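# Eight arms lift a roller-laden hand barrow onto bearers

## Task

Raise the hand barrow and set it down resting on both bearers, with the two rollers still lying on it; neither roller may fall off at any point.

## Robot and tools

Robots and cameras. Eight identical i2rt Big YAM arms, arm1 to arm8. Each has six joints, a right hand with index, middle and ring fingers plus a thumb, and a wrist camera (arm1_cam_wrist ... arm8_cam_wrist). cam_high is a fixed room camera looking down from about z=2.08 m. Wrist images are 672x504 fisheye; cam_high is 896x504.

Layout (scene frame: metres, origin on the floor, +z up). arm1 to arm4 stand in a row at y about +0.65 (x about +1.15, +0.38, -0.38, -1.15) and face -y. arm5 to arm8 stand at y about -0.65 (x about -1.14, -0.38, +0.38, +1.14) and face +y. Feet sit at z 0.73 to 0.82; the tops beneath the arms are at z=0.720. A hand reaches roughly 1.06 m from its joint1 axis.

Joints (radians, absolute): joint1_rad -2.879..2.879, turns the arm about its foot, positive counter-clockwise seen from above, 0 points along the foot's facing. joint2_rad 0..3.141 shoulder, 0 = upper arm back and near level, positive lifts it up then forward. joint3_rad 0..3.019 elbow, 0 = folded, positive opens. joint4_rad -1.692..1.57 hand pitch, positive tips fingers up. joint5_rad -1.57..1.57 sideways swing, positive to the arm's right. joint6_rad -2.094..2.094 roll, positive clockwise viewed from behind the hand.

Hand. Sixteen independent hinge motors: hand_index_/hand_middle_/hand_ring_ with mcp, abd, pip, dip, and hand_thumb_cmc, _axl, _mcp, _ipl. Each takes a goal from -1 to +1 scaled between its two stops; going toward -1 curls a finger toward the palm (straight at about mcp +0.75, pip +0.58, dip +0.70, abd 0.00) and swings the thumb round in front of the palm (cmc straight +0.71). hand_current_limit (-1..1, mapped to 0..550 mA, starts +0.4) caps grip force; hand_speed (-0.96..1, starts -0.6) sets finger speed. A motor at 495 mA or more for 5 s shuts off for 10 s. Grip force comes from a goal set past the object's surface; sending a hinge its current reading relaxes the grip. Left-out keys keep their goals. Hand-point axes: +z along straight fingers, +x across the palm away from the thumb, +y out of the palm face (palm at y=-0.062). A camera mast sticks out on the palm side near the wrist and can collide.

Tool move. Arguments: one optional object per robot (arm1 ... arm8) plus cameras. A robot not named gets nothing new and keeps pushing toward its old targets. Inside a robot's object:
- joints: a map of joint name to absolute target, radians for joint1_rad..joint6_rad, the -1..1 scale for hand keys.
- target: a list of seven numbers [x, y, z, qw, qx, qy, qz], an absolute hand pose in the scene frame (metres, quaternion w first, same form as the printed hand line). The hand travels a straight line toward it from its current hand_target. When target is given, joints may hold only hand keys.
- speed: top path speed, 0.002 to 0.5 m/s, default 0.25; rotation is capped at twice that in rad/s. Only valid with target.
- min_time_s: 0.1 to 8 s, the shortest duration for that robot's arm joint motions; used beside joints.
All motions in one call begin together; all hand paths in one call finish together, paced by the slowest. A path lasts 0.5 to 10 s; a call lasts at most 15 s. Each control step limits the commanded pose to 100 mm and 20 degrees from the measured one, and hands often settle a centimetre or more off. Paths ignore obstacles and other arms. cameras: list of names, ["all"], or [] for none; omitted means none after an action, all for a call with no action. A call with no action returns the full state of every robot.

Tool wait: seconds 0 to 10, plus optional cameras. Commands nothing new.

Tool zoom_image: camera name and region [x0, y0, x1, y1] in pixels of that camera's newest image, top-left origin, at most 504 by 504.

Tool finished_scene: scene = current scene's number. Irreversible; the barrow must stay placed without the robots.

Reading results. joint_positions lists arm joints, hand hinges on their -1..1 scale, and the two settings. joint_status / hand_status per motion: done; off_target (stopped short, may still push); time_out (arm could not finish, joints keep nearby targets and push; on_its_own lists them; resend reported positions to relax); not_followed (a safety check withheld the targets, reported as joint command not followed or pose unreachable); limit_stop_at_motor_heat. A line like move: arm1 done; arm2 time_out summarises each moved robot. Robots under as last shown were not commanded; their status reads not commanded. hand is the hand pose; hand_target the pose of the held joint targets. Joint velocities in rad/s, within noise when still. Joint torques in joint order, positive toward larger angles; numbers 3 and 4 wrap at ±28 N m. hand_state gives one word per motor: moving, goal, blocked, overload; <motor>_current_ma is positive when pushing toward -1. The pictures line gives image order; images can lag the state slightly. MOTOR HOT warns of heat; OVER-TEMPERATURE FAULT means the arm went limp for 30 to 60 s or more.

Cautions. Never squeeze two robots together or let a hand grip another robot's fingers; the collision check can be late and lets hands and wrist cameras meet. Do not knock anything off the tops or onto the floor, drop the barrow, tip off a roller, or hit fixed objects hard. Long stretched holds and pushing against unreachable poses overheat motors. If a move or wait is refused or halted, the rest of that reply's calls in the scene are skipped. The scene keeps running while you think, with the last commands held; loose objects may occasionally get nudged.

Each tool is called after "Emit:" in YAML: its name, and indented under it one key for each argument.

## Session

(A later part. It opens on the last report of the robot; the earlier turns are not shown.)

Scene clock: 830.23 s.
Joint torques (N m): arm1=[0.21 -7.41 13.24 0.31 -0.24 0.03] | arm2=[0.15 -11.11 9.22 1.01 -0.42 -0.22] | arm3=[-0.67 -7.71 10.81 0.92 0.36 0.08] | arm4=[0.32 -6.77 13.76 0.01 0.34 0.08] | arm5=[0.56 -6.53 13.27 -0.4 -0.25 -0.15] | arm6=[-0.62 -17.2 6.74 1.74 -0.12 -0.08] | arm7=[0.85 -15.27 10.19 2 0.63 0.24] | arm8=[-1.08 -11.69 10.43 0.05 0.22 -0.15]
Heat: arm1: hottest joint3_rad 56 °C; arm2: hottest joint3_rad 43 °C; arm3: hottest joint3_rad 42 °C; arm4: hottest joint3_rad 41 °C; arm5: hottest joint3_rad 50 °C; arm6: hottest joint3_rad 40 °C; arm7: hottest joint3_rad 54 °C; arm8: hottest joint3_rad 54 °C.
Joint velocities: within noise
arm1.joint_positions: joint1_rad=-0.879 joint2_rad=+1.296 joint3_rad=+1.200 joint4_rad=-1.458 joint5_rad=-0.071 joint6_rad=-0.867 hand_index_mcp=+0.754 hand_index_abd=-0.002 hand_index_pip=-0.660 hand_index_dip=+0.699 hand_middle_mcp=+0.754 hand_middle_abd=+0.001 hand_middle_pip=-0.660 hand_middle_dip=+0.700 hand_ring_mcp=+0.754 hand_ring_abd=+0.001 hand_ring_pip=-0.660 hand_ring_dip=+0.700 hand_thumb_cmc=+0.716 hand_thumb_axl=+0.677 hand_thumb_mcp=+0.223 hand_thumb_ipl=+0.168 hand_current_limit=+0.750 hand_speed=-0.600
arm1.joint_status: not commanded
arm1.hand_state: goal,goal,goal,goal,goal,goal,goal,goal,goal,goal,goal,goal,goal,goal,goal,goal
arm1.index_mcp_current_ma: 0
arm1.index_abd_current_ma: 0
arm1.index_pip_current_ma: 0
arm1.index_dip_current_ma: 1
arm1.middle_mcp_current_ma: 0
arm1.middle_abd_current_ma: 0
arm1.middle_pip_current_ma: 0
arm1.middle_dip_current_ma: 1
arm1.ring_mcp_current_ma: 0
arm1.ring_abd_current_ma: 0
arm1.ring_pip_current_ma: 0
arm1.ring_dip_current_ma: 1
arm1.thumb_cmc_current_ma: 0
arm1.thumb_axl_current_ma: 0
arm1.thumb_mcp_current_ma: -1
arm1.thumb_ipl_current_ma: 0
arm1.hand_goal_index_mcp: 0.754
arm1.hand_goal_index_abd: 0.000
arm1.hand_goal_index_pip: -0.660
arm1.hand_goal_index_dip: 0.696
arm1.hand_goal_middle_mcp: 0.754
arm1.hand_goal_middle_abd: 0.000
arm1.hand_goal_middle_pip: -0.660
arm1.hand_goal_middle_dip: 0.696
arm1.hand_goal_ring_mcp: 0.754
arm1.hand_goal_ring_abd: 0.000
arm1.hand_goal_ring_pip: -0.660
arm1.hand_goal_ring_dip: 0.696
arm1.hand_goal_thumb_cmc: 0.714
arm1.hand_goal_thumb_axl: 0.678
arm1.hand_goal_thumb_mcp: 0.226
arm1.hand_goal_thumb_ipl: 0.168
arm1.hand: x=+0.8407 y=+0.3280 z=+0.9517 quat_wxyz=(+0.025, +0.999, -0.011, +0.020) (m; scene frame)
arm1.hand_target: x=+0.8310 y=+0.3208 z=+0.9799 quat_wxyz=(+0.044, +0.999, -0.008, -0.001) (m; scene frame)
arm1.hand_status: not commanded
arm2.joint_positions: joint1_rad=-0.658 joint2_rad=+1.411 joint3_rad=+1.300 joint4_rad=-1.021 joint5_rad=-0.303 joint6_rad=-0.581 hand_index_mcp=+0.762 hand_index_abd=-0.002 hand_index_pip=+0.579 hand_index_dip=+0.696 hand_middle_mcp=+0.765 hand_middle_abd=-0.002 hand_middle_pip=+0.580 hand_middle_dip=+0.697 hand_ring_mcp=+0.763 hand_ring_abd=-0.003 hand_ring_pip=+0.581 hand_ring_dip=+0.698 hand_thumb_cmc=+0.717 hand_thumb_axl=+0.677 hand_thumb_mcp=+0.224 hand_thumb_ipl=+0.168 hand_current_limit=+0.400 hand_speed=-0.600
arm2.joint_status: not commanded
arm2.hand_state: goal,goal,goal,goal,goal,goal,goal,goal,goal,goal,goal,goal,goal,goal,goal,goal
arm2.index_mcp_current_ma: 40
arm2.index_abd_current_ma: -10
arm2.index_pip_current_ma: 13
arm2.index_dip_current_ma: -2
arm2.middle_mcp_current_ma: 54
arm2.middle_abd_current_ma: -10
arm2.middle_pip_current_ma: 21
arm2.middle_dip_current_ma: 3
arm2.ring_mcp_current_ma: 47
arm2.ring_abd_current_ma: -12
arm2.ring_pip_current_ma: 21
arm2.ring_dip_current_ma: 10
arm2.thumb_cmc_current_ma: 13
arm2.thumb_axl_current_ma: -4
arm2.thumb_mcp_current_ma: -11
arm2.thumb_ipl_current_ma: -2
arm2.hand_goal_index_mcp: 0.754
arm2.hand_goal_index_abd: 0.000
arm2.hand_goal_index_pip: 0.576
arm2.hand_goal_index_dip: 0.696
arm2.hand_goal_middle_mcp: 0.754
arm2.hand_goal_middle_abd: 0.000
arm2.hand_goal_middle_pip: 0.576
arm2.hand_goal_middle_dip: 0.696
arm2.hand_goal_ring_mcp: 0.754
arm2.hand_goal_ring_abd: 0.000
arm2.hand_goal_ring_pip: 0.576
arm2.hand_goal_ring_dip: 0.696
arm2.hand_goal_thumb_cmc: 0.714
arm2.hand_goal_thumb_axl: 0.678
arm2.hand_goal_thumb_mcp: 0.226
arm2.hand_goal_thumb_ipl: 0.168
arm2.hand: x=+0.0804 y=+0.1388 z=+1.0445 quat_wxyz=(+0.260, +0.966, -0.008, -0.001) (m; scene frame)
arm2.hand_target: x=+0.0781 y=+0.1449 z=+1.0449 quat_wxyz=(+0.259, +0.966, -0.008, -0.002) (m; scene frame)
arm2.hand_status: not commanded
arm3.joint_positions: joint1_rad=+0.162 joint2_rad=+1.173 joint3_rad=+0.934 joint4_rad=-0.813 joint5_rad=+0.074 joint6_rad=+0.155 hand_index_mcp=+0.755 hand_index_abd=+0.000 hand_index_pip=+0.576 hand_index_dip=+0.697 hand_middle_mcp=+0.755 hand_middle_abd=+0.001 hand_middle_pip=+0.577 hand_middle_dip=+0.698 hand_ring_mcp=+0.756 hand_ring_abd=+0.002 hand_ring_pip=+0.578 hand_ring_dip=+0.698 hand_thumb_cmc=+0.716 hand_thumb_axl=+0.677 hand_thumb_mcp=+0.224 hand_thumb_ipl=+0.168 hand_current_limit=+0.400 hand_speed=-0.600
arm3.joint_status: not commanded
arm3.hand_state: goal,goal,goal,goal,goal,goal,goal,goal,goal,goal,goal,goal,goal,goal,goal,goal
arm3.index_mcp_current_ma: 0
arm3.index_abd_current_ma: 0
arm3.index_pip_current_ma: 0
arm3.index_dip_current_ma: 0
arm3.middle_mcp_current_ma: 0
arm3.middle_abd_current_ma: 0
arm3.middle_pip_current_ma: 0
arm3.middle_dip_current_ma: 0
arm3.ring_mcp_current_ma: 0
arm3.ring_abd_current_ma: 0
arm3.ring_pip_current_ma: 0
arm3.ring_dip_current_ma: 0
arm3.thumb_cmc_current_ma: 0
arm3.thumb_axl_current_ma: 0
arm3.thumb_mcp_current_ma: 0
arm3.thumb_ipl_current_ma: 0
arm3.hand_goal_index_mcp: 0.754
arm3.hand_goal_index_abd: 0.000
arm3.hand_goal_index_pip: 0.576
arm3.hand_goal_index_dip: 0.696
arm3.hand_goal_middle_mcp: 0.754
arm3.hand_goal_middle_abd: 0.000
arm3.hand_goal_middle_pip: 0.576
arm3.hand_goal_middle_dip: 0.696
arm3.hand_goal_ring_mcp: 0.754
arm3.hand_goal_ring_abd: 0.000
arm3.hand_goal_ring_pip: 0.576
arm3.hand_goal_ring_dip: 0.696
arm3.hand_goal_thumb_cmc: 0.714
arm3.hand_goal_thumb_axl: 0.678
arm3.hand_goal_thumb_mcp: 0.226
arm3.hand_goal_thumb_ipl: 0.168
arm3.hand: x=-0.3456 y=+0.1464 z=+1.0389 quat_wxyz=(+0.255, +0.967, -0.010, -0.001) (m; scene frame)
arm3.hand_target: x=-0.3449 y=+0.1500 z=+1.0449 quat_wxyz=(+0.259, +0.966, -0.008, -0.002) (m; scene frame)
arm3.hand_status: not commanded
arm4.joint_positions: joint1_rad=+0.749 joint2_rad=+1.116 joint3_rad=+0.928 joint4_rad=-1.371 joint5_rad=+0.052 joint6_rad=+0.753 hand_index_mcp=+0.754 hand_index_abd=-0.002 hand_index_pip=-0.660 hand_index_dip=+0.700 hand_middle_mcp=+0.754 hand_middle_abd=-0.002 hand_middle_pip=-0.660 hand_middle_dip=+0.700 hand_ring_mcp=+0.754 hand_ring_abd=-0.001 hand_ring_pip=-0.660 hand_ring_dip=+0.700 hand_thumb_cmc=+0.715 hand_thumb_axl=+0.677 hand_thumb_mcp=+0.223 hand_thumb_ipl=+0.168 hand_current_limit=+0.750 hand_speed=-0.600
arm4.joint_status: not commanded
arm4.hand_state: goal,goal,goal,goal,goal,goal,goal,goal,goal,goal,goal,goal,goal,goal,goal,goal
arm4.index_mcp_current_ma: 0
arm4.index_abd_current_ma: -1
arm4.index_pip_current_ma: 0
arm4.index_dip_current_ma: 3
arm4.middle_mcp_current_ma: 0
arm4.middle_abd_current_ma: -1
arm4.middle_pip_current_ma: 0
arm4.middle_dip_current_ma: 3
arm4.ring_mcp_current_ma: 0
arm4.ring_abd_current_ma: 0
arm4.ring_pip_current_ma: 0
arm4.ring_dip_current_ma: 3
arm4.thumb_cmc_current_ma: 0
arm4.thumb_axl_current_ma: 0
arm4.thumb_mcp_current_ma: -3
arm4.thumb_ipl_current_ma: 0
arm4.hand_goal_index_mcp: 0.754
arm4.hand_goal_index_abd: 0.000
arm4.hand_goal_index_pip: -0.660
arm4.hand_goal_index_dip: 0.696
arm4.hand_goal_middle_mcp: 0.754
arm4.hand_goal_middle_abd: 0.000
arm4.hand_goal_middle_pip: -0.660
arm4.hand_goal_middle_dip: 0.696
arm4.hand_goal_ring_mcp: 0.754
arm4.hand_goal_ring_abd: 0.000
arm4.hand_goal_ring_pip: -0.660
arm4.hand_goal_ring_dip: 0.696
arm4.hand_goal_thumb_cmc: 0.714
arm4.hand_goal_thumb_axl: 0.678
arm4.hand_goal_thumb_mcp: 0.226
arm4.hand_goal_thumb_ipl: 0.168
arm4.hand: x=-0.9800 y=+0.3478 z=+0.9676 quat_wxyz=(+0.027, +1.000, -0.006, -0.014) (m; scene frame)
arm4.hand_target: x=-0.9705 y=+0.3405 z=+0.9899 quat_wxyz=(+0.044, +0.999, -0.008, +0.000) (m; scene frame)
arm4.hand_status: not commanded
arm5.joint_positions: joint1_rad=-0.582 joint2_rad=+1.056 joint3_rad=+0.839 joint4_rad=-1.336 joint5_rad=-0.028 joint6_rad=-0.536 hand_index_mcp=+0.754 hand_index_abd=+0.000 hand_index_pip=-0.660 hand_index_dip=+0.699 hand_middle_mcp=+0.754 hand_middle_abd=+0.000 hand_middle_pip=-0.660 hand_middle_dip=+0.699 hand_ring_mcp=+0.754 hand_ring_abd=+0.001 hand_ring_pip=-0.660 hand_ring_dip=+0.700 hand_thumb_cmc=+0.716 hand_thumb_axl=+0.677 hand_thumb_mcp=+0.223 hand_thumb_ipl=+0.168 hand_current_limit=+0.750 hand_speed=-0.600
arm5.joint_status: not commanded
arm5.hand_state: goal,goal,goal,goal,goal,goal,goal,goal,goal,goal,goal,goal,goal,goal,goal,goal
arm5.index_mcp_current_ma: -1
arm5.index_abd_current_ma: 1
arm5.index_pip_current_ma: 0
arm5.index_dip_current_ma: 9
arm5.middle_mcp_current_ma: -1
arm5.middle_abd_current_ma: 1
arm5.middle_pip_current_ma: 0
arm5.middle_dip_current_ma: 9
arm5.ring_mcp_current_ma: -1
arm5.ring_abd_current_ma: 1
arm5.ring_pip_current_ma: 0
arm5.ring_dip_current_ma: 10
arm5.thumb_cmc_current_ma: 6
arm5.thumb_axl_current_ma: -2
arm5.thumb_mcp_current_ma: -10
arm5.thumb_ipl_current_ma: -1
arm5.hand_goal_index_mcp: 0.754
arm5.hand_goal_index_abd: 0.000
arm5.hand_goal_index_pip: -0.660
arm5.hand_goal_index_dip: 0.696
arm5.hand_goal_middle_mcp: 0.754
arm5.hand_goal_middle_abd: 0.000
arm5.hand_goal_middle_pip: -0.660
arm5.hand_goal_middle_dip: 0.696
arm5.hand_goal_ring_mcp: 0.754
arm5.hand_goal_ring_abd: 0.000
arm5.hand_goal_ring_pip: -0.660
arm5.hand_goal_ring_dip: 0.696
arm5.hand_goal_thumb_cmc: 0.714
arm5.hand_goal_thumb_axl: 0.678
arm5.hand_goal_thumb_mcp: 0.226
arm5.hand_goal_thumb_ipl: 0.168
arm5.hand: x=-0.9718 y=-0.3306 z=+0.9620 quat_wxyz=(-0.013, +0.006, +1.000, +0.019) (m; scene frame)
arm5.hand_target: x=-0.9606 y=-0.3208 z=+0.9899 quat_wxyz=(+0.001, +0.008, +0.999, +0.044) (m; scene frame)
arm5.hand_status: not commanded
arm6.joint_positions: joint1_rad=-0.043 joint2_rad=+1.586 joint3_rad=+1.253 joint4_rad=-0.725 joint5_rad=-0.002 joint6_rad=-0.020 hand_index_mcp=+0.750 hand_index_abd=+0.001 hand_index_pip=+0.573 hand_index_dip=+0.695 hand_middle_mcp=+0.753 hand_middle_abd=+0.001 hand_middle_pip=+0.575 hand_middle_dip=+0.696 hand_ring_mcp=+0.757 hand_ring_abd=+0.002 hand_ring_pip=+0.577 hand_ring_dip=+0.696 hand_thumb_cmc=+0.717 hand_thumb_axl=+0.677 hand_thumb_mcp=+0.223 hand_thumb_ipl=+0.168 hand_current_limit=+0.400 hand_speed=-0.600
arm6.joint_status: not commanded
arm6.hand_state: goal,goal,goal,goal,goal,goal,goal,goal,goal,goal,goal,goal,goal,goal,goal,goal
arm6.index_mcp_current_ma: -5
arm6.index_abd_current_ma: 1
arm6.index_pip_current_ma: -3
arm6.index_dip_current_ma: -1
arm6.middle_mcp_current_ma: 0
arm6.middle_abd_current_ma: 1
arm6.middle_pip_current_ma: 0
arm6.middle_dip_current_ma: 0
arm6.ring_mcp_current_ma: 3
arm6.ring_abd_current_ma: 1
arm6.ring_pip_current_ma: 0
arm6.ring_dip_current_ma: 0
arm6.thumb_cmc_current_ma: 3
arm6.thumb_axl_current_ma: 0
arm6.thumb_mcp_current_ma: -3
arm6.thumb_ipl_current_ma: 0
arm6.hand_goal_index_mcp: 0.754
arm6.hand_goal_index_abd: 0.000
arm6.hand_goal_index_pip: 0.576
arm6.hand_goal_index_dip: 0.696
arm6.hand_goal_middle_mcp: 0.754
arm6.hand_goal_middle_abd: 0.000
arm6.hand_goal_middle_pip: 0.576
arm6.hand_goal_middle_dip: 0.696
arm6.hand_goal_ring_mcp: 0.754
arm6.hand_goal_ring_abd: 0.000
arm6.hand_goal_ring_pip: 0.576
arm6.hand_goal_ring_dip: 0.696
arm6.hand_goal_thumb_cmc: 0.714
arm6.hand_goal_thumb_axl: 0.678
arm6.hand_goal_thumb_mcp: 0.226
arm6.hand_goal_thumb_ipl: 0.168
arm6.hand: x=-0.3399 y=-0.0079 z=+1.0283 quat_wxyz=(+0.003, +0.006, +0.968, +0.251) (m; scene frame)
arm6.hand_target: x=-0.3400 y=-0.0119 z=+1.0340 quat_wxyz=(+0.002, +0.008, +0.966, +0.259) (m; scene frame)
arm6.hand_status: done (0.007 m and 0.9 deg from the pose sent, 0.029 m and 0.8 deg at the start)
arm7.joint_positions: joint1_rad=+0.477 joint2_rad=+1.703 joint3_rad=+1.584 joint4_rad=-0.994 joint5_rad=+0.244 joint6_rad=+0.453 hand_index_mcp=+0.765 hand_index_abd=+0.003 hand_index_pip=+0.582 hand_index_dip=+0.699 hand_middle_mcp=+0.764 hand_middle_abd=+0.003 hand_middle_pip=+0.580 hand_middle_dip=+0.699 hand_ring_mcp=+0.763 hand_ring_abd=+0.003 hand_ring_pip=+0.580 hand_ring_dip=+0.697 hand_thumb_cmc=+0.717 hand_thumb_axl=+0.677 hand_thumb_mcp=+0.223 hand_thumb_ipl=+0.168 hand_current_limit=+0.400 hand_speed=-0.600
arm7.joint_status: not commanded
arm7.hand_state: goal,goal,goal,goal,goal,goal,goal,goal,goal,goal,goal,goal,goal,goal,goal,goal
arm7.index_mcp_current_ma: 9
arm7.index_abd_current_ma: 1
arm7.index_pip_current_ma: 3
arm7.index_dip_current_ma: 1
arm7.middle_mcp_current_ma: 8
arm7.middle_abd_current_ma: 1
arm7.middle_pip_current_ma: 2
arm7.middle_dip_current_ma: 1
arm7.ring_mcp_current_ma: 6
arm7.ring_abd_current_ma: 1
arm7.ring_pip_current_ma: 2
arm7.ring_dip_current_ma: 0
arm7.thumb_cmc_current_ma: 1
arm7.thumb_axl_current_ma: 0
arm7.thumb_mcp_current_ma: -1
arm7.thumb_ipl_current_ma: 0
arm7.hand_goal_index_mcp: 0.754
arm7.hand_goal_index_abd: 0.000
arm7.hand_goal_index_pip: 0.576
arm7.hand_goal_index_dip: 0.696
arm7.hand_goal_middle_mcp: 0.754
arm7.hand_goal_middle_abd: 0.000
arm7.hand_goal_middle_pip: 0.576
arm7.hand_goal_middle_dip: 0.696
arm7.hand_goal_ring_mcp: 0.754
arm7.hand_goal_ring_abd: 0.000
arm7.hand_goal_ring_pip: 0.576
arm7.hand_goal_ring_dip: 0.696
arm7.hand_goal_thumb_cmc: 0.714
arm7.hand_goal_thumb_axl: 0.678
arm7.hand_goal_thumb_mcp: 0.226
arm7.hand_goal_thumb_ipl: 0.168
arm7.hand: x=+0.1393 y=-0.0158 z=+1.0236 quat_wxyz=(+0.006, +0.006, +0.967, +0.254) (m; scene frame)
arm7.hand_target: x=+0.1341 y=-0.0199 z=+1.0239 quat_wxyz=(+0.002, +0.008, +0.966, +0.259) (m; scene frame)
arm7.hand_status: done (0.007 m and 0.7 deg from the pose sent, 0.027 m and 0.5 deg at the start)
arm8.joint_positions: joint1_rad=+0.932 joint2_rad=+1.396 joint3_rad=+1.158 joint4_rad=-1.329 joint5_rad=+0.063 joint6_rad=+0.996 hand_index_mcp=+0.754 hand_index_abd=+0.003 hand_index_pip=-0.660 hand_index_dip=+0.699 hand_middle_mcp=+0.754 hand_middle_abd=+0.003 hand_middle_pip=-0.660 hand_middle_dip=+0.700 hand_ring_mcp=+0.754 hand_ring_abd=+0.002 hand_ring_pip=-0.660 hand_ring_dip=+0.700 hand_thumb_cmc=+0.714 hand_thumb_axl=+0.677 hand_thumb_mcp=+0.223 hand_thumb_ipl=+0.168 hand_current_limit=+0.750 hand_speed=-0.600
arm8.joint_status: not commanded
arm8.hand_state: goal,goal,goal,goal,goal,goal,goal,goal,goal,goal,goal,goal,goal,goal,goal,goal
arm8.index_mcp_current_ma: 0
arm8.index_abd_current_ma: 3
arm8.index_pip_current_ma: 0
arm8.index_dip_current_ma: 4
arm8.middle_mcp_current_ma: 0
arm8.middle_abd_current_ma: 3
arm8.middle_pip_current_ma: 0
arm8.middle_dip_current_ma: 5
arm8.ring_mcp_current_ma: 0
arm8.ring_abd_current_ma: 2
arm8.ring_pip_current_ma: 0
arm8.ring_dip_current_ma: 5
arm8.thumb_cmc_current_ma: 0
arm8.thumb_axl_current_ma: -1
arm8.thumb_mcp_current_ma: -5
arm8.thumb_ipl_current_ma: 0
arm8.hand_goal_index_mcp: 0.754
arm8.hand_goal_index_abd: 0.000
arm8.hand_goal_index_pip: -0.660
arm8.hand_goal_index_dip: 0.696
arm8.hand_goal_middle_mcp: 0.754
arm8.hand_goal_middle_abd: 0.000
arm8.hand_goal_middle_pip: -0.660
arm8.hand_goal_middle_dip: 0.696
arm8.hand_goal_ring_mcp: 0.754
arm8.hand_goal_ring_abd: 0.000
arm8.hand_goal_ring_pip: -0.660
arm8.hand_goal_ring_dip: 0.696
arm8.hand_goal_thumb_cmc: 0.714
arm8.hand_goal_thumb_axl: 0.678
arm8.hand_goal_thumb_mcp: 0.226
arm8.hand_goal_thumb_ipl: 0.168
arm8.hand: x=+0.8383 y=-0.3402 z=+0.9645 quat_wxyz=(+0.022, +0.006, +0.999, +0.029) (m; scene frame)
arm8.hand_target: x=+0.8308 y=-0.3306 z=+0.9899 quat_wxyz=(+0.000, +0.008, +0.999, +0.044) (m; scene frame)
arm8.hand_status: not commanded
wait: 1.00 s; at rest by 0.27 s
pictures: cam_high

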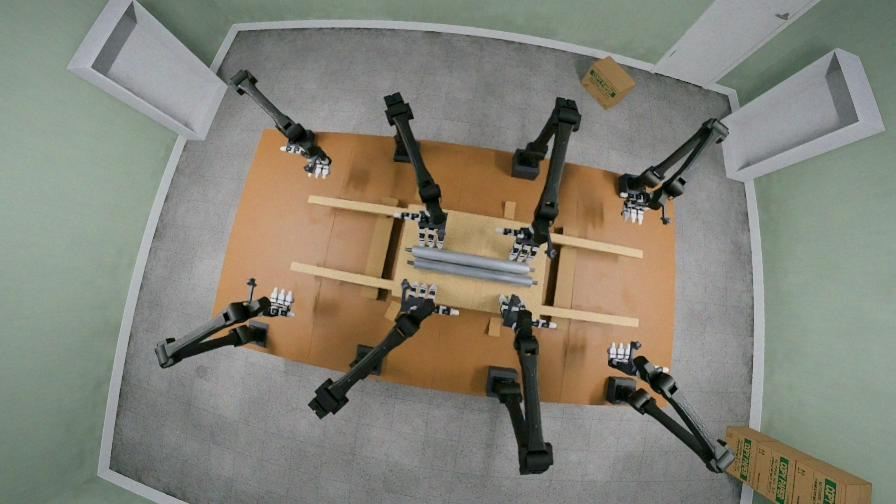

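Emit:
move:
  arm6: {"target":[-0.34,-0.055,1.045,0.0021,0.0077,0.9659,0.2588],"speed":0.08}
  arm7: {"target":[0.134,-0.063,1.036,0.0021,0.0077,0.9659,0.2588],"speed":0.08}
  cameras: ["cam_high"]

Emit:
zoom_image:
  camera: "cam_high"
  region: [380, 200, 570, 330]

Emit:
wait:
  seconds: 0.7
  cameras: ["cam_high"]

Emit:
zoom_image:
  camera: "cam_high"
  region: [380, 200, 570, 330]

Scene clock: 882.07 s.
Joint torques (N m): arm1=[0.32 -7.65 13.2 0.51 -0.26 0.02] | arm2=[0.5 -11.81 9.33 0.99 -0.46 -0.21] | arm3=[-0.73 -7.77 10.8 0.92 0.37 0.08] | arm4=[0.38 -6.65 13.76 -0.01 0.34 0.06] | arm5=[0.67 -6.48 13.29 -0.4 -0.26 -0.16] | arm6=[-0.85 -14.86 7.08 1.14 -0.11 -0.1] | arm7=[0.62 -13.45 10.13 1.22 0.64 0.25] | arm8=[-1.08 -11.28 10.39 0.09 0.2 -0.14]
Heat: arm1: hottest joint3_rad 58 °C; arm2: hottest joint3_rad 43 °C; arm3: hottest joint3_rad 42 °C; arm4: hottest joint3_rad 43 °C; arm5: hottest joint3_rad 53 °C; arm6: hottest joint3_rad 40 °C; arm7: hottest joint3_rad 52 °C; arm8: hottest joint3_rad 55 °C.
move: arm6 done; arm7 done
Joint velocities: within noise
arm1, arm2, arm3, arm4, arm5, arm8: as last shown
arm6.joint_positions: joint1_rad=-0.043 joint2_rad=+1.467 joint3_rad=+1.146 joint4_rad=-0.723 joint5_rad=-0.003 joint6_rad=-0.020 hand_index_mcp=+0.755 hand_index_abd=+0.001 hand_index_pip=+0.574 hand_index_dip=+0.695 hand_middle_mcp=+0.755 hand_middle_abd=+0.001 hand_middle_pip=+0.575 hand_middle_dip=+0.696 hand_ring_mcp=+0.757 hand_ring_abd=+0.002 hand_ring_pip=+0.577 hand_ring_dip=+0.696 hand_thumb_cmc=+0.717 hand_thumb_axl=+0.677 hand_thumb_mcp=+0.223 hand_thumb_ipl=+0.168 hand_current_limit=+0.400 hand_speed=-0.600
arm6.joint_status: not commanded
arm6.hand_state: goal,goal,goal,goal,goal,goal,goal,goal,goal,goal,goal,goal,goal,goal,goal,goal
arm6.index_mcp_current_ma: 1
arm6.index_abd_current_ma: 1
arm6.index_pip_current_ma: -1
arm6.index_dip_current_ma: -1
arm6.middle_mcp_current_ma: 1
arm6.middle_abd_current_ma: 1
arm6.middle_pip_current_ma: 0
arm6.middle_dip_current_ma: 0
arm6.ring_mcp_current_ma: 3
arm6.ring_abd_current_ma: 1
arm6.ring_pip_current_ma: 0
arm6.ring_dip_current_ma: 0
arm6.thumb_cmc_current_ma: 3
arm6.thumb_axl_current_ma: 0
arm6.thumb_mcp_current_ma: -3
arm6.thumb_ipl_current_ma: 0
arm6.hand_goal_index_mcp: 0.754
arm6.hand_goal_index_abd: 0.000
arm6.hand_goal_index_pip: 0.576
arm6.hand_goal_index_dip: 0.696
arm6.hand_goal_middle_mcp: 0.754
arm6.hand_goal_middle_abd: 0.000
arm6.hand_goal_middle_pip: 0.576
arm6.hand_goal_middle_dip: 0.696
arm6.hand_goal_ring_mcp: 0.754
arm6.hand_goal_ring_abd: 0.000
arm6.hand_goal_ring_pip: 0.576
arm6.hand_goal_ring_dip: 0.696
arm6.hand_goal_thumb_cmc: 0.714
arm6.hand_goal_thumb_axl: 0.678
arm6.hand_goal_thumb_mcp: 0.226
arm6.hand_goal_thumb_ipl: 0.168
arm6.hand: x=-0.3413 y=-0.0489 z=+1.0419 quat_wxyz=(+0.003, +0.006, +0.966, +0.258) (m; scene frame)
arm6.hand_target: x=-0.3400 y=-0.0549 z=+1.0449 quat_wxyz=(+0.002, +0.008, +0.966, +0.259) (m; scene frame)
arm6.hand_status: done (0.007 m and 0.3 deg from the pose sent, 0.050 m and 0.9 deg at the start)
arm7.joint_positions: joint1_rad=+0.520 joint2_rad=+1.600 joint3_rad=+1.493 joint4_rad=-0.994 joint5_rad=+0.263 joint6_rad=+0.490 hand_index_mcp=+0.763 hand_index_abd=+0.003 hand_index_pip=+0.581 hand_index_dip=+0.699 hand_middle_mcp=+0.764 hand_middle_abd=+0.003 hand_middle_pip=+0.580 hand_middle_dip=+0.699 hand_ring_mcp=+0.762 hand_ring_abd=+0.003 hand_ring_pip=+0.580 hand_ring_dip=+0.697 hand_thumb_cmc=+0.717 hand_thumb_axl=+0.677 hand_thumb_mcp=+0.223 hand_thumb_ipl=+0.168 hand_current_limit=+0.400 hand_speed=-0.600
arm7.joint_status: not commanded
arm7.hand_state: goal,goal,goal,goal,goal,goal,goal,goal,goal,goal,goal,goal,goal,goal,goal,goal
arm7.index_mcp_current_ma: 6
arm7.index_abd_current_ma: 1
arm7.index_pip_current_ma: 2
arm7.index_dip_current_ma: 1
arm7.middle_mcp_current_ma: 7
arm7.middle_abd_current_ma: 1
arm7.middle_pip_current_ma: 2
arm7.middle_dip_current_ma: 1
arm7.ring_mcp_current_ma: 6
arm7.ring_abd_current_ma: 1
arm7.ring_pip_current_ma: 2
arm7.ring_dip_current_ma: 0
arm7.thumb_cmc_current_ma: 1
arm7.thumb_axl_current_ma: 0
arm7.thumb_mcp_current_ma: -1
arm7.thumb_ipl_current_ma: 0
arm7.hand_goal_index_mcp: 0.754
arm7.hand_goal_index_abd: 0.000
arm7.hand_goal_index_pip: 0.576
arm7.hand_goal_index_dip: 0.696
arm7.hand_goal_middle_mcp: 0.754
arm7.hand_goal_middle_abd: 0.000
arm7.hand_goal_middle_pip: 0.576
arm7.hand_goal_middle_dip: 0.696
arm7.hand_goal_ring_mcp: 0.754
arm7.hand_goal_ring_abd: 0.000
arm7.hand_goal_ring_pip: 0.576
arm7.hand_goal_ring_dip: 0.696
arm7.hand_goal_thumb_cmc: 0.714
arm7.hand_goal_thumb_axl: 0.678
arm7.hand_goal_thumb_mcp: 0.226
arm7.hand_goal_thumb_ipl: 0.168
arm7.hand: x=+0.1362 y=-0.0571 z=+1.0415 quat_wxyz=(+0.001, +0.006, +0.965, +0.264) (m; scene frame)
arm7.hand_target: x=+0.1340 y=-0.0629 z=+1.0359 quat_wxyz=(+0.002, +0.008, +0.966, +0.259) (m; scene frame)
arm7.hand_status: done (0.008 m and 0.6 deg from the pose sent, 0.049 m and 0.7 deg at the start)
pictures: cam_high

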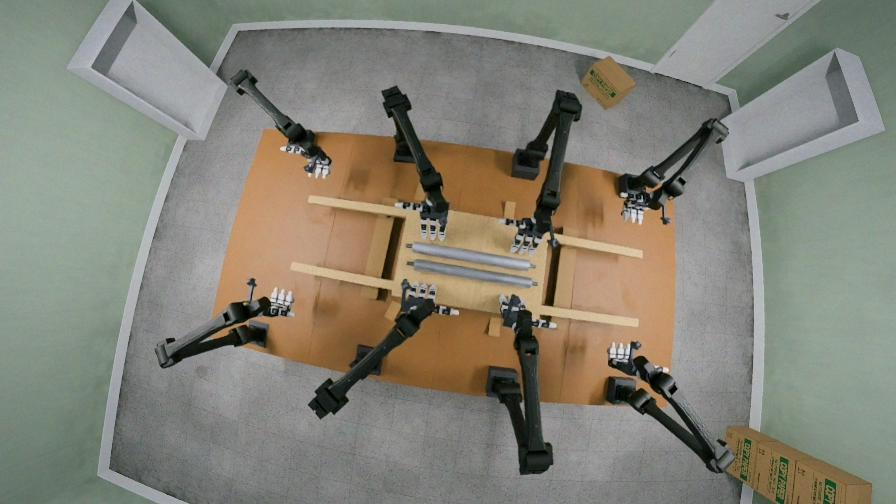

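Scaled by 2.653 from the camera's 896x504 image, which has a finer 1280x720 frame.

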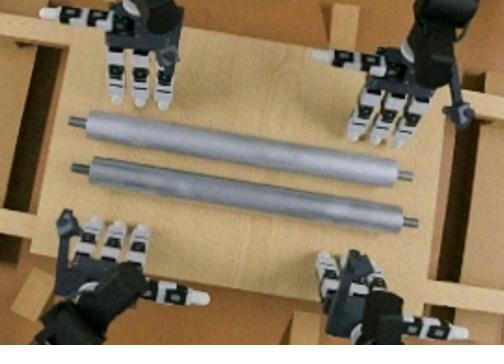

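Scene clock: 882.77 s.
Joint torques (N m): arm1=[0.09 -7.47 13.19 0.32 -0.24 0.02] | arm2=[-0.21 -11.28 9.26 0.99 -0.44 -0.21] | arm3=[-0.73 -7.77 10.78 0.92 0.37 0.08] | arm4=[0.26 -6.89 13.74 -0.03 0.34 0.07] | arm5=[0.5 -6.53 13.22 -0.4 -0.26 -0.15] | arm6=[-0.91 -14.92 7.06 1.16 -0.11 -0.1] | arm7=[0.56 -13.39 10.3 1.21 0.64 0.22] | arm8=[-1.32 -11.4 10.48 0.05 0.22 -0.13]
Heat: arm1: hottest joint3_rad 58 °C; arm2: hottest joint3_rad 43 °C; arm3: hottest joint3_rad 42 °C; arm4: hottest joint3_rad 43 °C; arm5: hottest joint3_rad 53 °C; arm6: hottest joint3_rad 40 °C; arm7: hottest joint3_rad 52 °C; arm8: hottest joint3_rad 55 °C.
Joint velocities: within noise
arm1.joint_positions: joint1_rad=-0.879 joint2_rad=+1.296 joint3_rad=+1.200 joint4_rad=-1.458 joint5_rad=-0.071 joint6_rad=-0.867 hand_index_mcp=+0.754 hand_index_abd=-0.002 hand_index_pip=-0.660 hand_index_dip=+0.699 hand_middle_mcp=+0.754 hand_middle_abd=+0.001 hand_middle_pip=-0.660 hand_middle_dip=+0.700 hand_ring_mcp=+0.754 hand_ring_abd=+0.001 hand_ring_pip=-0.660 hand_ring_dip=+0.700 hand_thumb_cmc=+0.716 hand_thumb_axl=+0.677 hand_thumb_mcp=+0.223 hand_thumb_ipl=+0.168 hand_current_limit=+0.750 hand_speed=-0.600
arm1.joint_status: not commanded
arm1.hand_state: goal,goal,goal,goal,goal,goal,goal,goal,goal,goal,goal,goal,goal,goal,goal,goal
arm1.index_mcp_current_ma: 0
arm1.index_abd_current_ma: 0
arm1.index_pip_current_ma: 0
arm1.index_dip_current_ma: 1
arm1.middle_mcp_current_ma: 0
arm1.middle_abd_current_ma: 0
arm1.middle_pip_current_ma: 0
arm1.middle_dip_current_ma: 1
arm1.ring_mcp_current_ma: 0
arm1.ring_abd_current_ma: 0
arm1.ring_pip_current_ma: 0
arm1.ring_dip_current_ma: 1
arm1.thumb_cmc_current_ma: 0
arm1.thumb_axl_current_ma: 0
arm1.thumb_mcp_current_ma: -1
arm1.thumb_ipl_current_ma: 0
arm1.hand_goal_index_mcp: 0.754
arm1.hand_goal_index_abd: 0.000
arm1.hand_goal_index_pip: -0.660
arm1.hand_goal_index_dip: 0.696
arm1.hand_goal_middle_mcp: 0.754
arm1.hand_goal_middle_abd: 0.000
arm1.hand_goal_middle_pip: -0.660
arm1.hand_goal_middle_dip: 0.696
arm1.hand_goal_ring_mcp: 0.754
arm1.hand_goal_ring_abd: 0.000
arm1.hand_goal_ring_pip: -0.660
arm1.hand_goal_ring_dip: 0.696
arm1.hand_goal_thumb_cmc: 0.714
arm1.hand_goal_thumb_axl: 0.678
arm1.hand_goal_thumb_mcp: 0.226
arm1.hand_goal_thumb_ipl: 0.168
arm1.hand: x=+0.8407 y=+0.3280 z=+0.9517 quat_wxyz=(+0.025, +0.999, -0.011, +0.020) (m; scene frame)
arm1.hand_target: x=+0.8310 y=+0.3208 z=+0.9799 quat_wxyz=(+0.044, +0.999, -0.008, -0.001) (m; scene frame)
arm1.hand_status: not commanded
arm2.joint_positions: joint1_rad=-0.658 joint2_rad=+1.411 joint3_rad=+1.300 joint4_rad=-1.021 joint5_rad=-0.303 joint6_rad=-0.581 hand_index_mcp=+0.762 hand_index_abd=-0.002 hand_index_pip=+0.579 hand_index_dip=+0.696 hand_middle_mcp=+0.765 hand_middle_abd=-0.002 hand_middle_pip=+0.580 hand_middle_dip=+0.697 hand_ring_mcp=+0.763 hand_ring_abd=-0.003 hand_ring_pip=+0.581 hand_ring_dip=+0.698 hand_thumb_cmc=+0.717 hand_thumb_axl=+0.677 hand_thumb_mcp=+0.224 hand_thumb_ipl=+0.168 hand_current_limit=+0.400 hand_speed=-0.600
arm2.joint_status: not commanded
arm2.hand_state: goal,goal,goal,goal,goal,goal,goal,goal,goal,goal,goal,goal,goal,goal,goal,goal
arm2.index_mcp_current_ma: 40
arm2.index_abd_current_ma: -10
arm2.index_pip_current_ma: 13
arm2.index_dip_current_ma: -2
arm2.middle_mcp_current_ma: 54
arm2.middle_abd_current_ma: -10
arm2.middle_pip_current_ma: 21
arm2.middle_dip_current_ma: 3
arm2.ring_mcp_current_ma: 47
arm2.ring_abd_current_ma: -12
arm2.ring_pip_current_ma: 21
arm2.ring_dip_current_ma: 10
arm2.thumb_cmc_current_ma: 13
arm2.thumb_axl_current_ma: -4
arm2.thumb_mcp_current_ma: -11
arm2.thumb_ipl_current_ma: -2
arm2.hand_goal_index_mcp: 0.754
arm2.hand_goal_index_abd: 0.000
arm2.hand_goal_index_pip: 0.576
arm2.hand_goal_index_dip: 0.696
arm2.hand_goal_middle_mcp: 0.754
arm2.hand_goal_middle_abd: 0.000
arm2.hand_goal_middle_pip: 0.576
arm2.hand_goal_middle_dip: 0.696
arm2.hand_goal_ring_mcp: 0.754
arm2.hand_goal_ring_abd: 0.000
arm2.hand_goal_ring_pip: 0.576
arm2.hand_goal_ring_dip: 0.696
arm2.hand_goal_thumb_cmc: 0.714
arm2.hand_goal_thumb_axl: 0.678
arm2.hand_goal_thumb_mcp: 0.226
arm2.hand_goal_thumb_ipl: 0.168
arm2.hand: x=+0.0804 y=+0.1388 z=+1.0445 quat_wxyz=(+0.260, +0.966, -0.008, -0.001) (m; scene frame)
arm2.hand_target: x=+0.0781 y=+0.1449 z=+1.0449 quat_wxyz=(+0.259, +0.966, -0.008, -0.002) (m; scene frame)
arm2.hand_status: not commanded
arm3.joint_positions: joint1_rad=+0.162 joint2_rad=+1.173 joint3_rad=+0.934 joint4_rad=-0.813 joint5_rad=+0.074 joint6_rad=+0.155 hand_index_mcp=+0.755 hand_index_abd=+0.000 hand_index_pip=+0.576 hand_index_dip=+0.697 hand_middle_mcp=+0.755 hand_middle_abd=+0.001 hand_middle_pip=+0.577 hand_middle_dip=+0.698 hand_ring_mcp=+0.756 hand_ring_abd=+0.002 hand_ring_pip=+0.578 hand_ring_dip=+0.698 hand_thumb_cmc=+0.716 hand_thumb_axl=+0.677 hand_thumb_mcp=+0.224 hand_thumb_ipl=+0.168 hand_current_limit=+0.400 hand_speed=-0.600
arm3.joint_status: not commanded
arm3.hand_state: goal,goal,goal,goal,goal,goal,goal,goal,goal,goal,goal,goal,goal,goal,goal,goal
arm3.index_mcp_current_ma: 0
arm3.index_abd_current_ma: 0
arm3.index_pip_current_ma: 0
arm3.index_dip_current_ma: 0
arm3.middle_mcp_current_ma: 0
arm3.middle_abd_current_ma: 0
arm3.middle_pip_current_ma: 0
arm3.middle_dip_current_ma: 0
arm3.ring_mcp_current_ma: 0
arm3.ring_abd_current_ma: 0
arm3.ring_pip_current_ma: 0
arm3.ring_dip_current_ma: 0
arm3.thumb_cmc_current_ma: 0
arm3.thumb_axl_current_ma: 0
arm3.thumb_mcp_current_ma: 0
arm3.thumb_ipl_current_ma: 0
arm3.hand_goal_index_mcp: 0.754
arm3.hand_goal_index_abd: 0.000
arm3.hand_goal_index_pip: 0.576
arm3.hand_goal_index_dip: 0.696
arm3.hand_goal_middle_mcp: 0.754
arm3.hand_goal_middle_abd: 0.000
arm3.hand_goal_middle_pip: 0.576
arm3.hand_goal_middle_dip: 0.696
arm3.hand_goal_ring_mcp: 0.754
arm3.hand_goal_ring_abd: 0.000
arm3.hand_goal_ring_pip: 0.576
arm3.hand_goal_ring_dip: 0.696
arm3.hand_goal_thumb_cmc: 0.714
arm3.hand_goal_thumb_axl: 0.678
arm3.hand_goal_thumb_mcp: 0.226
arm3.hand_goal_thumb_ipl: 0.168
arm3.hand: x=-0.3456 y=+0.1464 z=+1.0389 quat_wxyz=(+0.255, +0.967, -0.010, -0.001) (m; scene frame)
arm3.hand_target: x=-0.3449 y=+0.1500 z=+1.0449 quat_wxyz=(+0.259, +0.966, -0.008, -0.002) (m; scene frame)
arm3.hand_status: not commanded
arm4.joint_positions: joint1_rad=+0.749 joint2_rad=+1.116 joint3_rad=+0.928 joint4_rad=-1.371 joint5_rad=+0.052 joint6_rad=+0.753 hand_index_mcp=+0.754 hand_index_abd=-0.002 hand_index_pip=-0.660 hand_index_dip=+0.700 hand_middle_mcp=+0.754 hand_middle_abd=-0.002 hand_middle_pip=-0.660 hand_middle_dip=+0.700 hand_ring_mcp=+0.754 hand_ring_abd=-0.001 hand_ring_pip=-0.660 hand_ring_dip=+0.700 hand_thumb_cmc=+0.715 hand_thumb_axl=+0.677 hand_thumb_mcp=+0.223 hand_thumb_ipl=+0.168 hand_current_limit=+0.750 hand_speed=-0.600
arm4.joint_status: not commanded
arm4.hand_state: goal,goal,goal,goal,goal,goal,goal,goal,goal,goal,goal,goal,goal,goal,goal,goal
arm4.index_mcp_current_ma: 0
arm4.index_abd_current_ma: -1
arm4.index_pip_current_ma: 0
arm4.index_dip_current_ma: 3
arm4.middle_mcp_current_ma: 0
arm4.middle_abd_current_ma: -1
arm4.middle_pip_current_ma: 0
arm4.middle_dip_current_ma: 3
arm4.ring_mcp_current_ma: 0
arm4.ring_abd_current_ma: 0
arm4.ring_pip_current_ma: 0
arm4.ring_dip_current_ma: 3
arm4.thumb_cmc_current_ma: 0
arm4.thumb_axl_current_ma: 0
arm4.thumb_mcp_current_ma: -3
arm4.thumb_ipl_current_ma: 0
arm4.hand_goal_index_mcp: 0.754
arm4.hand_goal_index_abd: 0.000
arm4.hand_goal_index_pip: -0.660
arm4.hand_goal_index_dip: 0.696
arm4.hand_goal_middle_mcp: 0.754
arm4.hand_goal_middle_abd: 0.000
arm4.hand_goal_middle_pip: -0.660
arm4.hand_goal_middle_dip: 0.696
arm4.hand_goal_ring_mcp: 0.754
arm4.hand_goal_ring_abd: 0.000
arm4.hand_goal_ring_pip: -0.660
arm4.hand_goal_ring_dip: 0.696
arm4.hand_goal_thumb_cmc: 0.714
arm4.hand_goal_thumb_axl: 0.678
arm4.hand_goal_thumb_mcp: 0.226
arm4.hand_goal_thumb_ipl: 0.168
arm4.hand: x=-0.9800 y=+0.3478 z=+0.9676 quat_wxyz=(+0.027, +1.000, -0.006, -0.014) (m; scene frame)
arm4.hand_target: x=-0.9705 y=+0.3405 z=+0.9899 quat_wxyz=(+0.044, +0.999, -0.008, +0.000) (m; scene frame)
arm4.hand_status: not commanded
arm5.joint_positions: joint1_rad=-0.582 joint2_rad=+1.056 joint3_rad=+0.839 joint4_rad=-1.336 joint5_rad=-0.028 joint6_rad=-0.536 hand_index_mcp=+0.754 hand_index_abd=+0.000 hand_index_pip=-0.660 hand_index_dip=+0.699 hand_middle_mcp=+0.754 hand_middle_abd=+0.000 hand_middle_pip=-0.660 hand_middle_dip=+0.699 hand_ring_mcp=+0.754 hand_ring_abd=+0.001 hand_ring_pip=-0.660 hand_ring_dip=+0.700 hand_thumb_cmc=+0.716 hand_thumb_axl=+0.677 hand_thumb_mcp=+0.223 hand_thumb_ipl=+0.168 hand_current_limit=+0.750 hand_speed=-0.600
arm5.joint_status: not commanded
arm5.hand_state: goal,goal,goal,goal,goal,goal,goal,goal,goal,goal,goal,goal,goal,goal,goal,goal
arm5.index_mcp_current_ma: -1
arm5.index_abd_current_ma: 1
arm5.index_pip_current_ma: 0
arm5.index_dip_current_ma: 9
arm5.middle_mcp_current_ma: -1
arm5.middle_abd_current_ma: 1
arm5.middle_pip_current_ma: 0
arm5.middle_dip_current_ma: 9
arm5.ring_mcp_current_ma: -1
arm5.ring_abd_current_ma: 1
arm5.ring_pip_current_ma: 0
arm5.ring_dip_current_ma: 10
arm5.thumb_cmc_current_ma: 6
arm5.thumb_axl_current_ma: -2
arm5.thumb_mcp_current_ma: -10
arm5.thumb_ipl_current_ma: -1
arm5.hand_goal_index_mcp: 0.754
arm5.hand_goal_index_abd: 0.000
arm5.hand_goal_index_pip: -0.660
arm5.hand_goal_index_dip: 0.696
arm5.hand_goal_middle_mcp: 0.754
arm5.hand_goal_middle_abd: 0.000
arm5.hand_goal_middle_pip: -0.660
arm5.hand_goal_middle_dip: 0.696
arm5.hand_goal_ring_mcp: 0.754
arm5.hand_goal_ring_abd: 0.000
arm5.hand_goal_ring_pip: -0.660
arm5.hand_goal_ring_dip: 0.696
arm5.hand_goal_thumb_cmc: 0.714
arm5.hand_goal_thumb_axl: 0.678
arm5.hand_goal_thumb_mcp: 0.226
arm5.hand_goal_thumb_ipl: 0.168
arm5.hand: x=-0.9718 y=-0.3306 z=+0.9620 quat_wxyz=(-0.013, +0.006, +1.000, +0.019) (m; scene frame)
arm5.hand_target: x=-0.9606 y=-0.3208 z=+0.9899 quat_wxyz=(+0.001, +0.008, +0.999, +0.044) (m; scene frame)
arm5.hand_status: not commanded
arm6.joint_positions: joint1_rad=-0.043 joint2_rad=+1.467 joint3_rad=+1.146 joint4_rad=-0.723 joint5_rad=-0.003 joint6_rad=-0.020 hand_index_mcp=+0.755 hand_index_abd=+0.001 hand_index_pip=+0.574 hand_index_dip=+0.695 hand_middle_mcp=+0.755 hand_middle_abd=+0.001 hand_middle_pip=+0.575 hand_middle_dip=+0.696 hand_ring_mcp=+0.757 hand_ring_abd=+0.002 hand_ring_pip=+0.577 hand_ring_dip=+0.696 hand_thumb_cmc=+0.717 hand_thumb_axl=+0.677 hand_thumb_mcp=+0.223 hand_thumb_ipl=+0.168 hand_current_limit=+0.400 hand_speed=-0.600
arm6.joint_status: not commanded
arm6.hand_state: goal,goal,goal,goal,goal,goal,goal,goal,goal,goal,goal,goal,goal,goal,goal,goal
arm6.index_mcp_current_ma: 1
arm6.index_abd_current_ma: 1
arm6.index_pip_current_ma: -1
arm6.index_dip_current_ma: -1
arm6.middle_mcp_current_ma: 1
arm6.middle_abd_current_ma: 1
arm6.middle_pip_current_ma: 0
arm6.middle_dip_current_ma: 0
arm6.ring_mcp_current_ma: 3
arm6.ring_abd_current_ma: 1
arm6.ring_pip_current_ma: 0
arm6.ring_dip_current_ma: 0
arm6.thumb_cmc_current_ma: 3
arm6.thumb_axl_current_ma: 0
arm6.thumb_mcp_current_ma: -3
arm6.thumb_ipl_current_ma: 0
arm6.hand_goal_index_mcp: 0.754
arm6.hand_goal_index_abd: 0.000
arm6.hand_goal_index_pip: 0.576
arm6.hand_goal_index_dip: 0.696
arm6.hand_goal_middle_mcp: 0.754
arm6.hand_goal_middle_abd: 0.000
arm6.hand_goal_middle_pip: 0.576
arm6.hand_goal_middle_dip: 0.696
arm6.hand_goal_ring_mcp: 0.754
arm6.hand_goal_ring_abd: 0.000
arm6.hand_goal_ring_pip: 0.576
arm6.hand_goal_ring_dip: 0.696
arm6.hand_goal_thumb_cmc: 0.714
arm6.hand_goal_thumb_axl: 0.678
arm6.hand_goal_thumb_mcp: 0.226
arm6.hand_goal_thumb_ipl: 0.168
arm6.hand: x=-0.3413 y=-0.0489 z=+1.0419 quat_wxyz=(+0.003, +0.006, +0.966, +0.258) (m; scene frame)
arm6.hand_target: x=-0.3400 y=-0.0549 z=+1.0449 quat_wxyz=(+0.002, +0.008, +0.966, +0.259) (m; scene frame)
arm6.hand_status: done (0.007 m and 0.3 deg from the pose sent, 0.050 m and 0.9 deg at the start)
arm7.joint_positions: joint1_rad=+0.520 joint2_rad=+1.600 joint3_rad=+1.491 joint4_rad=-0.994 joint5_rad=+0.263 joint6_rad=+0.491 hand_index_mcp=+0.767 hand_index_abd=+0.001 hand_index_pip=+0.584 hand_index_dip=+0.700 hand_middle_mcp=+0.764 hand_middle_abd=+0.002 hand_middle_pip=+0.580 hand_middle_dip=+0.699 hand_ring_mcp=+0.762 hand_ring_abd=+0.003 hand_ring_pip=+0.580 hand_ring_dip=+0.697 hand_thumb_cmc=+0.717 hand_thumb_axl=+0.677 hand_thumb_mcp=+0.223 hand_thumb_ipl=+0.168 hand_current_limit=+0.400 hand_speed=-0.600
arm7.joint_status: not commanded
arm7.hand_state: goal,goal,goal,goal,goal,goal,goal,goal,goal,goal,goal,goal,goal,goal,goal,goal
arm7.index_mcp_current_ma: 11
arm7.index_abd_current_ma: 0
arm7.index_pip_current_ma: 5
arm7.index_dip_current_ma: 2
arm7.middle_mcp_current_ma: 7
arm7.middle_abd_current_ma: 1
arm7.middle_pip_current_ma: 2
arm7.middle_dip_current_ma: 1
arm7.ring_mcp_current_ma: 6
arm7.ring_abd_current_ma: 1
arm7.ring_pip_current_ma: 2
arm7.ring_dip_current_ma: 0
arm7.thumb_cmc_current_ma: 1
arm7.thumb_axl_current_ma: 0
arm7.thumb_mcp_current_ma: -1
arm7.thumb_ipl_current_ma: 0
arm7.hand_goal_index_mcp: 0.754
arm7.hand_goal_index_abd: 0.000
arm7.hand_goal_index_pip: 0.576
arm7.hand_goal_index_dip: 0.696
arm7.hand_goal_middle_mcp: 0.754
arm7.hand_goal_middle_abd: 0.000
arm7.hand_goal_middle_pip: 0.576
arm7.hand_goal_middle_dip: 0.696
arm7.hand_goal_ring_mcp: 0.754
arm7.hand_goal_ring_abd: 0.000
arm7.hand_goal_ring_pip: 0.576
arm7.hand_goal_ring_dip: 0.696
arm7.hand_goal_thumb_cmc: 0.714
arm7.hand_goal_thumb_axl: 0.678
arm7.hand_goal_thumb_mcp: 0.226
arm7.hand_goal_thumb_ipl: 0.168
arm7.hand: x=+0.1361 y=-0.0577 z=+1.0406 quat_wxyz=(+0.001, +0.006, +0.965, +0.263) (m; scene frame)
arm7.hand_target: x=+0.1339 y=-0.0629 z=+1.0360 quat_wxyz=(+0.002, +0.007, +0.966, +0.259) (m; scene frame)
arm7.hand_status: done (0.007 m and 0.5 deg from the pose sent, 0.049 m and 0.7 deg at the start)
arm8.joint_positions: joint1_rad=+0.932 joint2_rad=+1.396 joint3_rad=+1.158 joint4_rad=-1.329 joint5_rad=+0.063 joint6_rad=+0.996 hand_index_mcp=+0.754 hand_index_abd=+0.003 hand_index_pip=-0.660 hand_index_dip=+0.699 hand_middle_mcp=+0.754 hand_middle_abd=+0.003 hand_middle_pip=-0.660 hand_middle_dip=+0.700 hand_ring_mcp=+0.754 hand_ring_abd=+0.002 hand_ring_pip=-0.660 hand_ring_dip=+0.700 hand_thumb_cmc=+0.714 hand_thumb_axl=+0.677 hand_thumb_mcp=+0.223 hand_thumb_ipl=+0.168 hand_current_limit=+0.750 hand_speed=-0.600
arm8.joint_status: not commanded
arm8.hand_state: goal,goal,goal,goal,goal,goal,goal,goal,goal,goal,goal,goal,goal,goal,goal,goal
arm8.index_mcp_current_ma: 0
arm8.index_abd_current_ma: 3
arm8.index_pip_current_ma: 0
arm8.index_dip_current_ma: 4
arm8.middle_mcp_current_ma: 0
arm8.middle_abd_current_ma: 3
arm8.middle_pip_current_ma: 0
arm8.middle_dip_current_ma: 5
arm8.ring_mcp_current_ma: 0
arm8.ring_abd_current_ma: 2
arm8.ring_pip_current_ma: 0
arm8.ring_dip_current_ma: 5
arm8.thumb_cmc_current_ma: 0
arm8.thumb_axl_current_ma: -1
arm8.thumb_mcp_current_ma: -5
arm8.thumb_ipl_current_ma: 0
arm8.hand_goal_index_mcp: 0.754
arm8.hand_goal_index_abd: 0.000
arm8.hand_goal_index_pip: -0.660
arm8.hand_goal_index_dip: 0.696
arm8.hand_goal_middle_mcp: 0.754
arm8.hand_goal_middle_abd: 0.000
arm8.hand_goal_middle_pip: -0.660
arm8.hand_goal_middle_dip: 0.696
arm8.hand_goal_ring_mcp: 0.754
arm8.hand_goal_ring_abd: 0.000
arm8.hand_goal_ring_pip: -0.660
arm8.hand_goal_ring_dip: 0.696
arm8.hand_goal_thumb_cmc: 0.714
arm8.hand_goal_thumb_axl: 0.678
arm8.hand_goal_thumb_mcp: 0.226
arm8.hand_goal_thumb_ipl: 0.168
arm8.hand: x=+0.8383 y=-0.3402 z=+0.9645 quat_wxyz=(+0.022, +0.006, +0.999, +0.029) (m; scene frame)
arm8.hand_target: x=+0.8308 y=-0.3306 z=+0.9899 quat_wxyz=(+0.000, +0.008, +0.999, +0.044) (m; scene frame)
arm8.hand_status: not commanded
wait: 0.70 s; at rest by 0.27 s
pictures: cam_high

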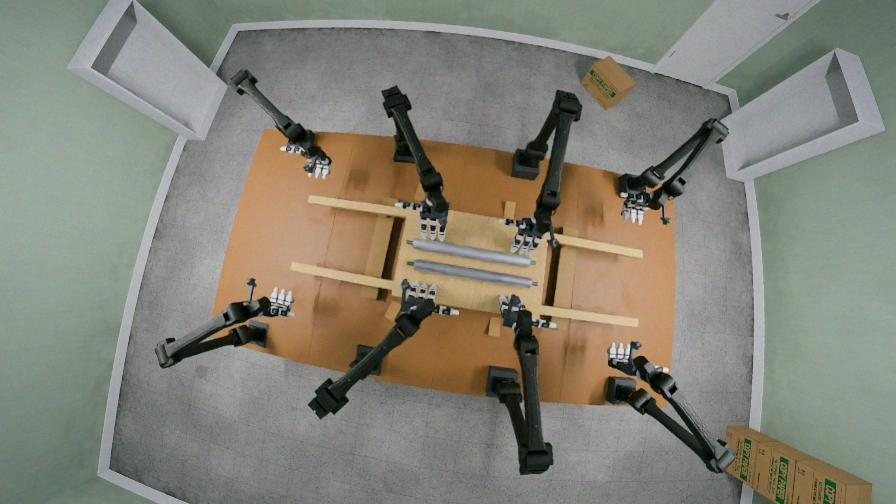

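Scaled by 2.653 from the camera's 896x504 image, which has a finer 1280x720 frame.

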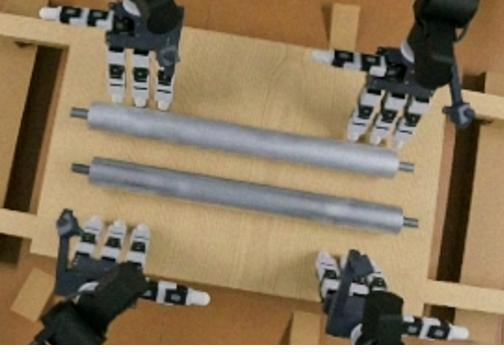

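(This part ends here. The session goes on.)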